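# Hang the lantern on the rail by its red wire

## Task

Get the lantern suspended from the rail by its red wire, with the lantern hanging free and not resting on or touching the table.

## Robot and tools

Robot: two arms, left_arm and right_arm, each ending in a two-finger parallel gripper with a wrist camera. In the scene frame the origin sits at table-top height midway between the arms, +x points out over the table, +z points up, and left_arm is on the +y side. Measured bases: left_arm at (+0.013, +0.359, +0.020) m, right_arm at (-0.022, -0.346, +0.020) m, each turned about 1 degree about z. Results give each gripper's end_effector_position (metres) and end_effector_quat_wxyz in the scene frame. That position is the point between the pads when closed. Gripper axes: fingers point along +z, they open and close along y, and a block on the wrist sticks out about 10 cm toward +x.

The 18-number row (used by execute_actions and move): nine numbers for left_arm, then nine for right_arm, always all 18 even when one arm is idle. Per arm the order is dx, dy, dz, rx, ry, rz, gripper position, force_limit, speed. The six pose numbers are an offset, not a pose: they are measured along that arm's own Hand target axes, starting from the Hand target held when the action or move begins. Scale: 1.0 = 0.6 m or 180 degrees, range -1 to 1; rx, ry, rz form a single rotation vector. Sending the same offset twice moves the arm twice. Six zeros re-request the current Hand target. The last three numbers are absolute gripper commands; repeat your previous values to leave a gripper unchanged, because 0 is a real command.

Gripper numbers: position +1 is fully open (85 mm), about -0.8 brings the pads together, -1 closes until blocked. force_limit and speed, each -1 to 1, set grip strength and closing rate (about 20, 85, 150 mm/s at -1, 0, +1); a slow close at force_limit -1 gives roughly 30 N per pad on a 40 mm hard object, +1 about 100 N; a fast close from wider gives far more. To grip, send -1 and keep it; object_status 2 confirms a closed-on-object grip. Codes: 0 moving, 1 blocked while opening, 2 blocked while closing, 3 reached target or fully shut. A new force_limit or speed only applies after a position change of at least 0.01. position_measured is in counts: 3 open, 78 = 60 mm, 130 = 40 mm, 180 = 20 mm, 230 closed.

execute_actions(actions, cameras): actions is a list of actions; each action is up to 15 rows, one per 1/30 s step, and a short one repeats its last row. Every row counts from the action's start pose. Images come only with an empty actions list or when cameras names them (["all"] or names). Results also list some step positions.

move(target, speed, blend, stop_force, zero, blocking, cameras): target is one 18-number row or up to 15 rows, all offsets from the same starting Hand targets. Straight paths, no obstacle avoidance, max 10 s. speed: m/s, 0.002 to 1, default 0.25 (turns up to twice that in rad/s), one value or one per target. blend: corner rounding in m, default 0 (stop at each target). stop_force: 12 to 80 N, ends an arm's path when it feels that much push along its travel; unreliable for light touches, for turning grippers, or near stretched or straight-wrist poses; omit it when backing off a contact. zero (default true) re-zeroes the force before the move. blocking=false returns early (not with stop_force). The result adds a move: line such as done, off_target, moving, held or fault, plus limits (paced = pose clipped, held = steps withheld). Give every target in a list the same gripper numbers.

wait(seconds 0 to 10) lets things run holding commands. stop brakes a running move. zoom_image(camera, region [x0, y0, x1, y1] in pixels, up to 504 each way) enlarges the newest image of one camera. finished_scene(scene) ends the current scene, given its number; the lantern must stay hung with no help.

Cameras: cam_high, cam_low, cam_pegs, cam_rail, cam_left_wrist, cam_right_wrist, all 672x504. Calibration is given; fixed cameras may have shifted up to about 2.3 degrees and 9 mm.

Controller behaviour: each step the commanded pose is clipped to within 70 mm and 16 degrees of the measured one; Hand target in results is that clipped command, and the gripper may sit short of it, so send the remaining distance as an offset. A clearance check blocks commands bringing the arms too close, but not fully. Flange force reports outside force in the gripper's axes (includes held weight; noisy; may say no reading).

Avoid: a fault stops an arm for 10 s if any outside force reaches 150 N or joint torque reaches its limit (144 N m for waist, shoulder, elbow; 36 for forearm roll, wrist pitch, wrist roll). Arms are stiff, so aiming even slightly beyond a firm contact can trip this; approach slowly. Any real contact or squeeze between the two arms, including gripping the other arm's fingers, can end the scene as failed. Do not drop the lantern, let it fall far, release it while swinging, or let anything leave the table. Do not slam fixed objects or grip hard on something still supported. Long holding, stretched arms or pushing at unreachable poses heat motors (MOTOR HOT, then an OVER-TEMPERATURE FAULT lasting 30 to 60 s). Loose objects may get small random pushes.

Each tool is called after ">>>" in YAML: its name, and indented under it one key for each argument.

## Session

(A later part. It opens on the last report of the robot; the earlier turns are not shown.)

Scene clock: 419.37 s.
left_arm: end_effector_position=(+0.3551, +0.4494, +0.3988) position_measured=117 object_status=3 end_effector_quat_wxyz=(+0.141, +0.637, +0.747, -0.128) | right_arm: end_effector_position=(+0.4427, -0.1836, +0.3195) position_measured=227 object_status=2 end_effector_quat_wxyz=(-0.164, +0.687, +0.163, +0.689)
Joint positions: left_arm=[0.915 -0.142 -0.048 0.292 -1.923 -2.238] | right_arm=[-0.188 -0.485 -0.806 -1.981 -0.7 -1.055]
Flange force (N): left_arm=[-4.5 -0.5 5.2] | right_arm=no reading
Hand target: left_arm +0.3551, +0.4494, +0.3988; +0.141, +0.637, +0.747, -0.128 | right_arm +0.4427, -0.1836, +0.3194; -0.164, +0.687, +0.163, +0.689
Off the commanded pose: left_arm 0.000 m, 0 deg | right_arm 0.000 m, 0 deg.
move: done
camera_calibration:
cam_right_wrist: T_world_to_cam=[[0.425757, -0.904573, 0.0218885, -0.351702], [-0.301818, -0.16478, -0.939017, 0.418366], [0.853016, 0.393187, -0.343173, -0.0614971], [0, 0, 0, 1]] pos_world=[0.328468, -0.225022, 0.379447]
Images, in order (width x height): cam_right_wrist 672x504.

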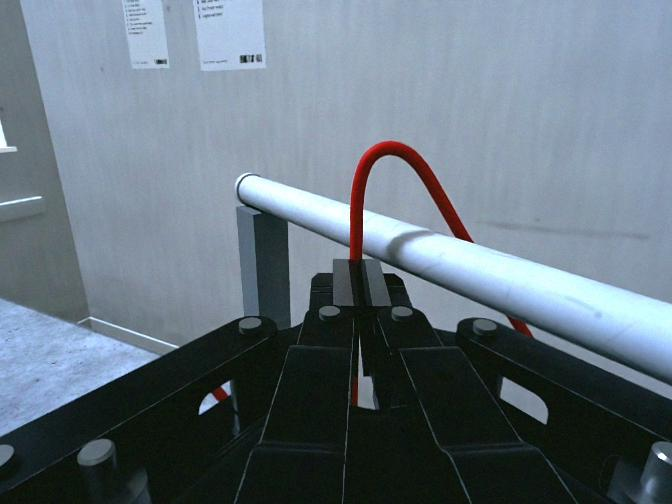

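>>> move:
  target: [0,0,0,0,0,0,0.1,0,-1,-0.03,0.006,0.005,0,0,0,-1,0.3,-1]
  speed: 0.012
  cameras: ["cam_low","cam_rail","cam_high","cam_right_wrist"]

>>> zoom_image:
  camera: "cam_rail"
  region: [270, 40, 430, 200]

Scene clock: 424.80 s.
left_arm: end_effector_position=(+0.3551, +0.4494, +0.3988) position_measured=117 object_status=3 end_effector_quat_wxyz=(+0.141, +0.637, +0.747, -0.128) | right_arm: end_effector_position=(+0.4470, -0.1854, +0.3015) position_measured=227 object_status=2 end_effector_quat_wxyz=(-0.164, +0.687, +0.163, +0.689)
Joint positions: left_arm=[0.915 -0.142 -0.048 0.292 -1.923 -2.238] | right_arm=[-0.232 -0.415 -0.83 -2.039 -0.776 -0.956]
Flange force (N): left_arm=[-4.4 -0.6 5.1] | right_arm=no reading
Hand target: left_arm +0.3551, +0.4494, +0.3988; +0.141, +0.637, +0.747, -0.128 | right_arm +0.4470, -0.1854, +0.3014; -0.164, +0.687, +0.163, +0.689
Off the commanded pose: left_arm 0.000 m, 0 deg | right_arm 0.000 m, 0 deg.
move: done
camera_calibration:
cam_right_wrist: T_world_to_cam=[[0.425757, -0.904573, 0.0218885, -0.354809], [-0.301818, -0.16478, -0.939017, 0.402495], [0.853016, 0.393187, -0.343173, -0.0707197], [0, 0, 0, 1]] pos_world=[0.332868, -0.226822, 0.361447]
Images, in order (width x height): cam_high 672x504, cam_low 672x504, cam_rail 672x504, cam_right_wrist 672x504.

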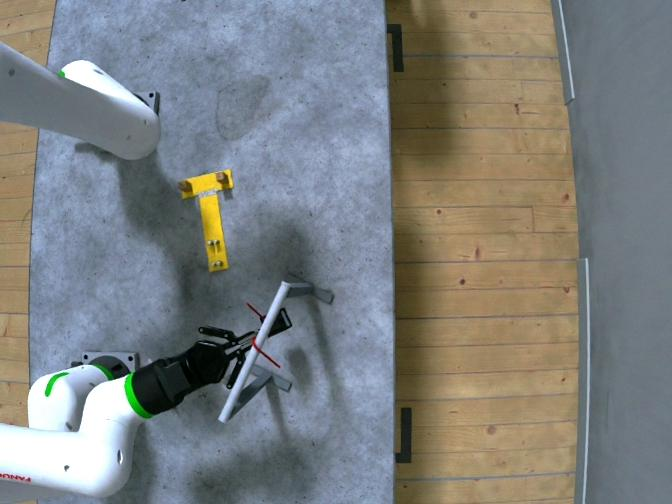

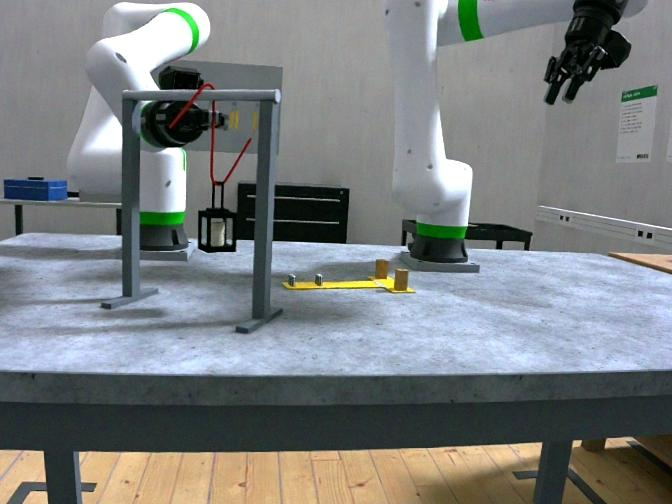

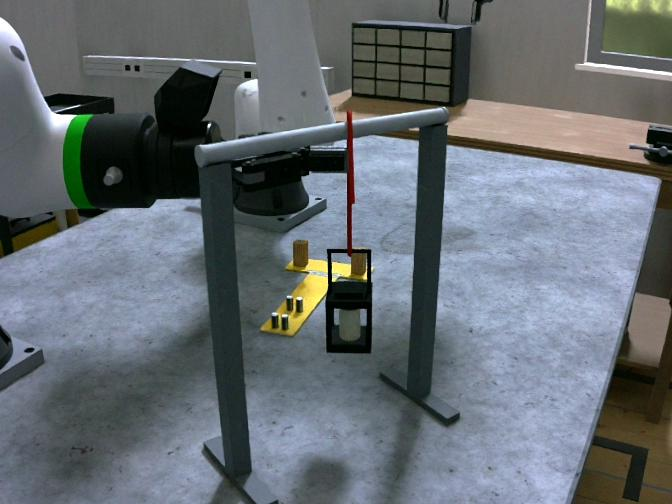

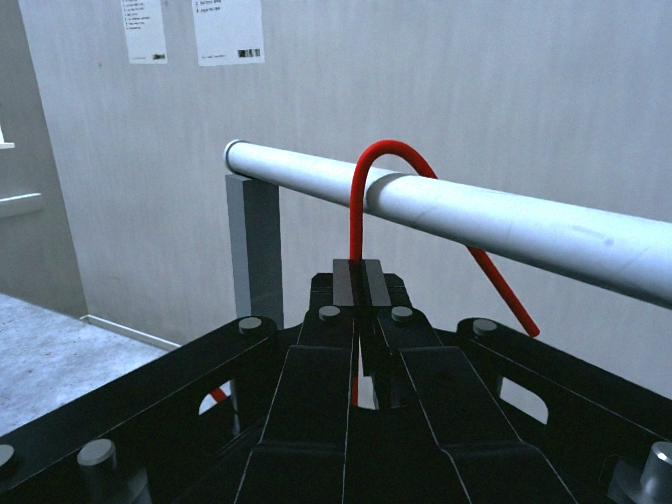

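Scaled by 3.150 from the camera's 672x504 image, which has a finer 960x720 frame.

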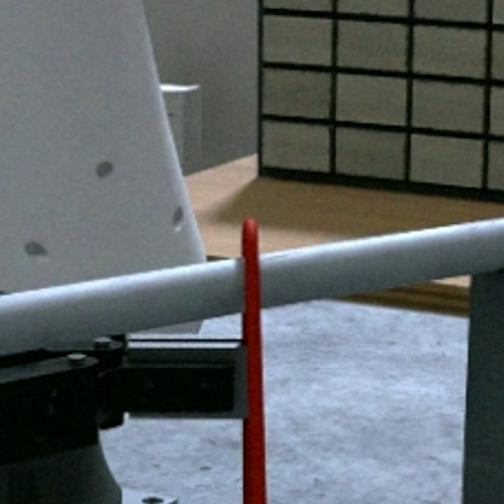

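>>> move:
  target: [0,0,0,0,0,0,0.1,0,-1,-0.0105,0.001,0.001,0,0,0,-1,0.3,-1]
  speed: 0.01
  cameras: ["cam_rail","cam_right_wrist"]

>>> zoom_image:
  camera: "cam_rail"
  region: [270, 40, 430, 200]

Scene clock: 430.13 s.
left_arm: end_effector_position=(+0.3551, +0.4494, +0.3988) position_measured=117 object_status=3 end_effector_quat_wxyz=(+0.141, +0.637, +0.747, -0.128) | right_arm: end_effector_position=(+0.4478, -0.1857, +0.2951) position_measured=227 object_status=2 end_effector_quat_wxyz=(-0.164, +0.687, +0.163, +0.689)
Joint positions: left_arm=[0.915 -0.142 -0.048 0.292 -1.923 -2.238] | right_arm=[-0.244 -0.392 -0.839 -2.057 -0.801 -0.922]
Flange force (N): left_arm=[-3.9 -0.4 5.3] | right_arm=no reading
Hand target: left_arm +0.3551, +0.4494, +0.3988; +0.141, +0.637, +0.747, -0.128 | right_arm +0.4478, -0.1857, +0.2951; -0.164, +0.687, +0.163, +0.689
Off the commanded pose: left_arm 0.000 m, 0 deg | right_arm 0.000 m, 0 deg.
move: done
camera_calibration:
cam_right_wrist: T_world_to_cam=[[0.425746, -0.904579, 0.0218495, -0.355267], [-0.301917, -0.16478, -0.938986, 0.396794], [0.852987, 0.393173, -0.343262, -0.0734078], [0, 0, 0, 1]] pos_world=[0.333668, -0.227122, 0.355148]
Images, in order (width x height): cam_rail 672x504, cam_right_wrist 672x504.

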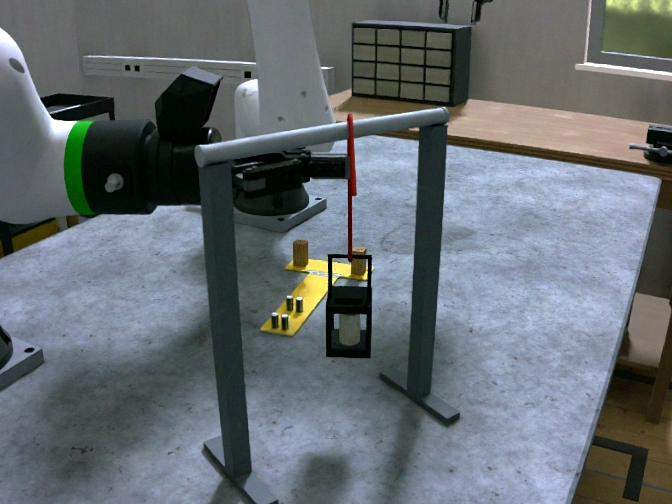

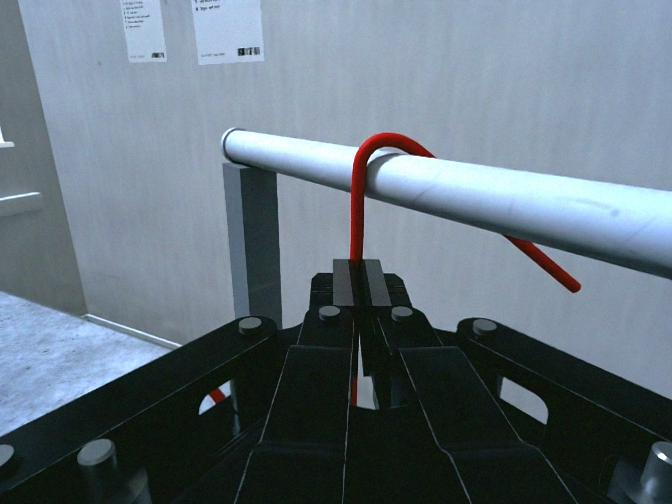

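Scaled by 3.150 from the camera's 672x504 image, which has a finer 960x720 frame.

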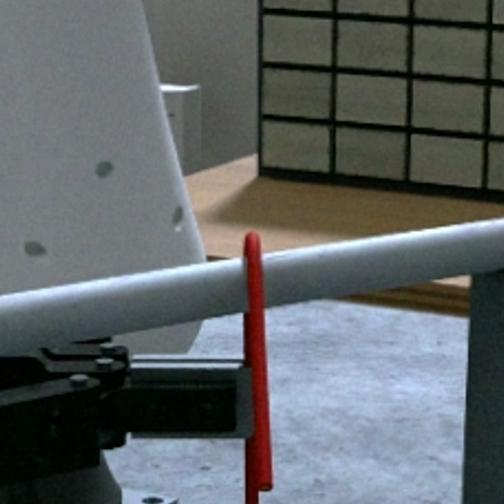

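>>> move:
  target:
    - [0,0,0,0,0,0,0.1,0,-1,0.003,0,0,0,0,0,-1,0.3,-1]
    - [0,0,0,0,0,0,0.1,0,-1,0.003,0,0,0,0,0,-0.55,0,-1]
  speed: 0.02
  cameras: ["cam_rail","cam_right_wrist"]

>>> move:
  target:
    - [0,0,0,0,0,0,0.1,0,-1,0,0.002,0,0,0,0,-0.42,0,-1]
    - [0,0,0,0,0,0,0.1,0,-1,0,0.002,-0.08,0,0,0,-0.42,0,-1]
    - [0,0,0,0,0,0,0.1,0,-1,0,0,-0.16,0,0,0,-0.42,0,-1]
  speed: [0.02,0.04,0.08]
  cameras: ["cam_rail","cam_low","cam_right_wrist"]

>>> wait:
  seconds: 2
  cameras: ["cam_rail","cam_high"]

Scene clock: 437.23 s.
left_arm: end_effector_position=(+0.3551, +0.4494, +0.3988) position_measured=117 object_status=3 end_effector_quat_wxyz=(+0.141, +0.637, +0.747, -0.128) | right_arm: end_effector_position=(+0.4478, -0.1857, +0.2970) position_measured=199 object_status=0 end_effector_quat_wxyz=(-0.164, +0.687, +0.163, +0.689)
Joint positions: left_arm=[0.915 -0.142 -0.048 0.292 -1.923 -2.238] | right_arm=[-0.241 -0.398 -0.836 -2.052 -0.794 -0.931]
Flange force (N): left_arm=[-3.9 -0.1 5.1] | right_arm=no reading
Hand target: left_arm +0.3551, +0.4494, +0.3988; +0.141, +0.637, +0.747, -0.128 | right_arm +0.4478, -0.1857, +0.2969; -0.164, +0.687, +0.163, +0.689
Off the commanded pose: left_arm 0.000 m, 0 deg | right_arm 0.000 m, 0 deg.
move: done
camera_calibration:
cam_right_wrist: T_world_to_cam=[[0.425757, -0.904573, 0.0218885, -0.355323], [-0.301818, -0.16478, -0.939017, 0.398462], [0.853016, 0.393187, -0.343173, -0.0728285], [0, 0, 0, 1]] pos_world=[0.333668, -0.227122, 0.356947]
Images, in order (width x height): cam_rail 672x504, cam_right_wrist 672x504.

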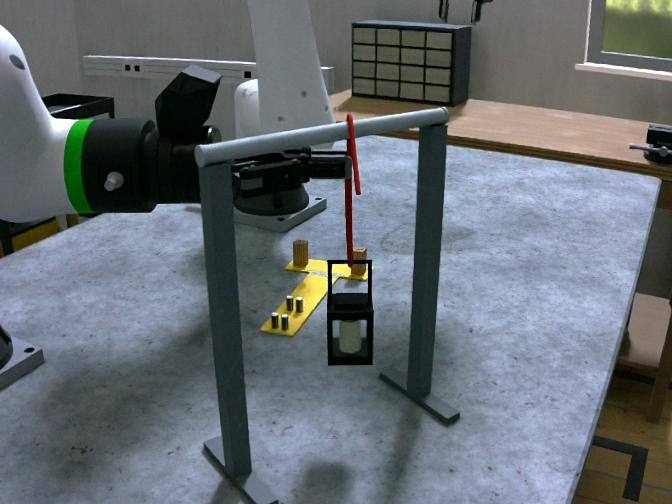

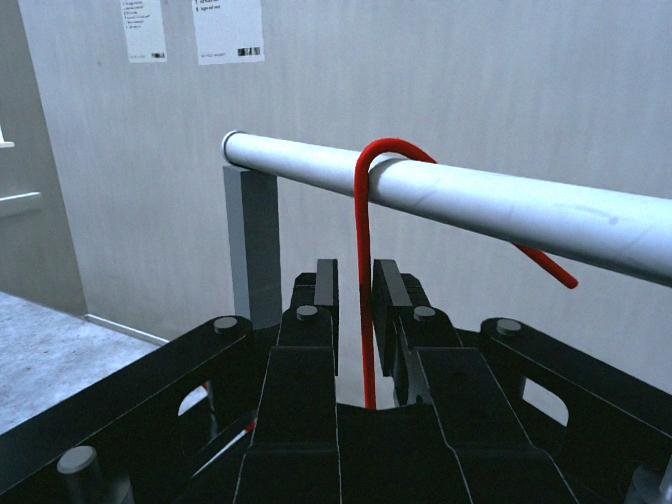

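Scene clock: 440.37 s.
left_arm: end_effector_position=(+0.3551, +0.4494, +0.3988) position_measured=117 object_status=3 end_effector_quat_wxyz=(+0.141, +0.637, +0.747, -0.128) | right_arm: end_effector_position=(+0.3621, -0.2289, +0.2967) position_measured=182 object_status=3 end_effector_quat_wxyz=(-0.164, +0.687, +0.163, +0.689)
Joint positions: left_arm=[0.915 -0.142 -0.048 0.292 -1.923 -2.238] | right_arm=[-0.394 -0.83 -0.965 -1.694 -0.847 -1.389]
Flange force (N): left_arm=[-4.1 -0.5 5.1] | right_arm=no reading
Hand target: left_arm +0.3551, +0.4494, +0.3988; +0.141, +0.637, +0.747, -0.128 | right_arm +0.3621, -0.2289, +0.2967; -0.164, +0.687, +0.163, +0.689
Off the commanded pose: left_arm 0.000 m, 0 deg | right_arm 0.000 m, 0 deg.
move: done
camera_calibration:
cam_right_wrist: T_world_to_cam=[[0.425706, -0.904601, 0.021724, -0.357802], [-0.301976, -0.16466, -0.938988, 0.365322], [0.852986, 0.393172, -0.343264, 0.0173135], [0, 0, 0, 1]] pos_world=[0.247868, -0.270321, 0.356749]
Images, in order (width x height): cam_low 672x504, cam_rail 672x504, cam_right_wrist 672x504.

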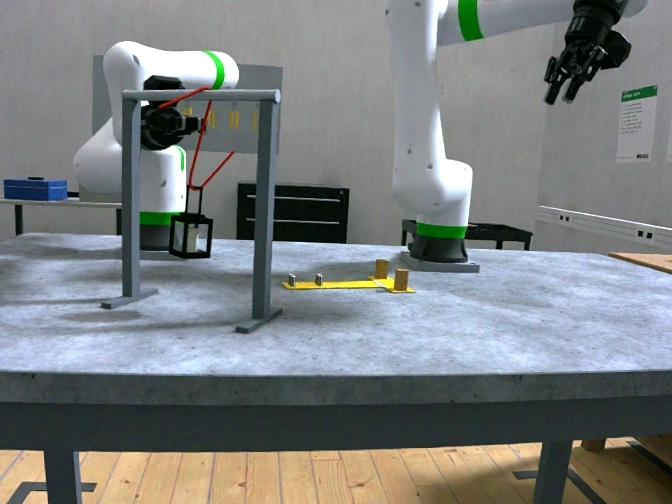

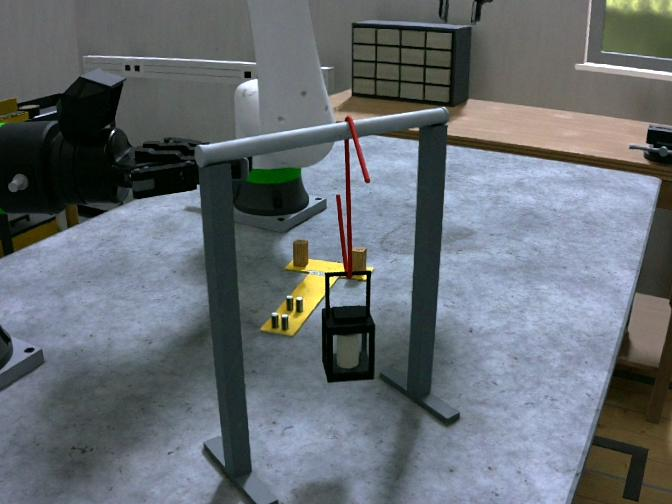

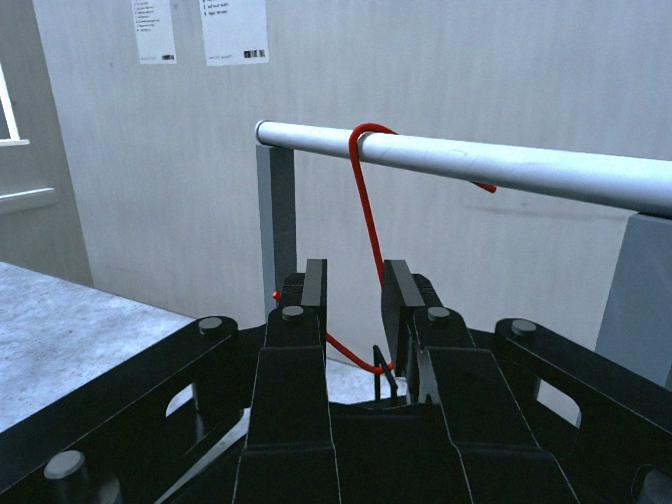

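Scene clock: 442.37 s.
left_arm: end_effector_position=(+0.3551, +0.4494, +0.3988) position_measured=117 object_status=3 end_effector_quat_wxyz=(+0.141, +0.637, +0.747, -0.128) | right_arm: end_effector_position=(+0.3621, -0.2289, +0.2967) position_measured=182 object_status=3 end_effector_quat_wxyz=(-0.164, +0.687, +0.163, +0.689)
Joint positions: left_arm=[0.915 -0.142 -0.048 0.292 -1.923 -2.238] | right_arm=[-0.394 -0.83 -0.965 -1.694 -0.847 -1.389]
Flange force (N): left_arm=[-4.1 -0.4 5.3] | right_arm=no reading
Hand target: left_arm +0.3551, +0.4494, +0.3988; +0.141, +0.637, +0.747, -0.128 | right_arm +0.3621, -0.2289, +0.2967; -0.164, +0.687, +0.163, +0.689
Tool commands: left_gripper/position=+0.1 left_gripper/force_limit=+0.0 left_gripper/speed=-1.0 right_gripper/position=-0.42 right_gripper/force_limit=+0.0 right_gripper/speed=-1.0
Off the commanded pose: left_arm 0.000 m, 0 deg | right_arm 0.000 m, 0 deg.
wait: 2.00 s; at rest by 0.17 s
Images, in order (width x height): cam_high 672x504, cam_rail 672x504.

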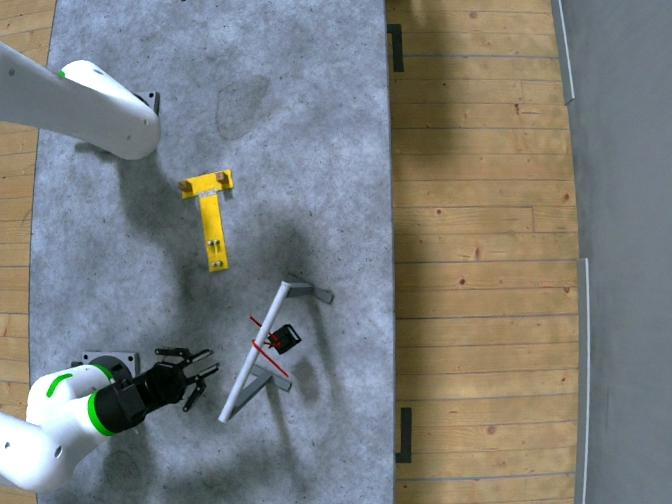

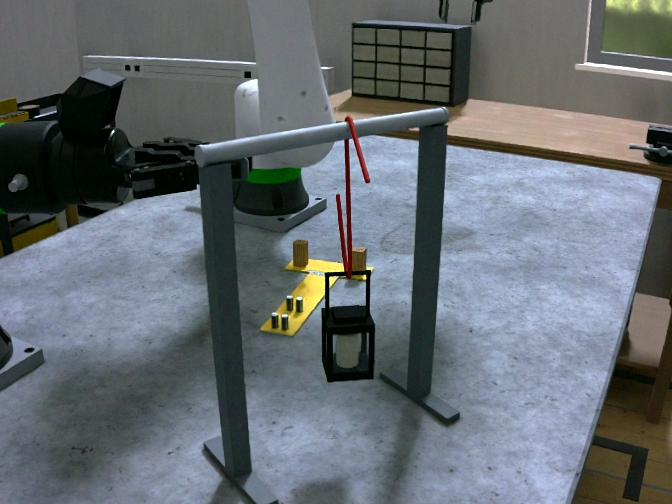

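>>> finished_scene:
  scene: 2

The scene is finished: the task was done.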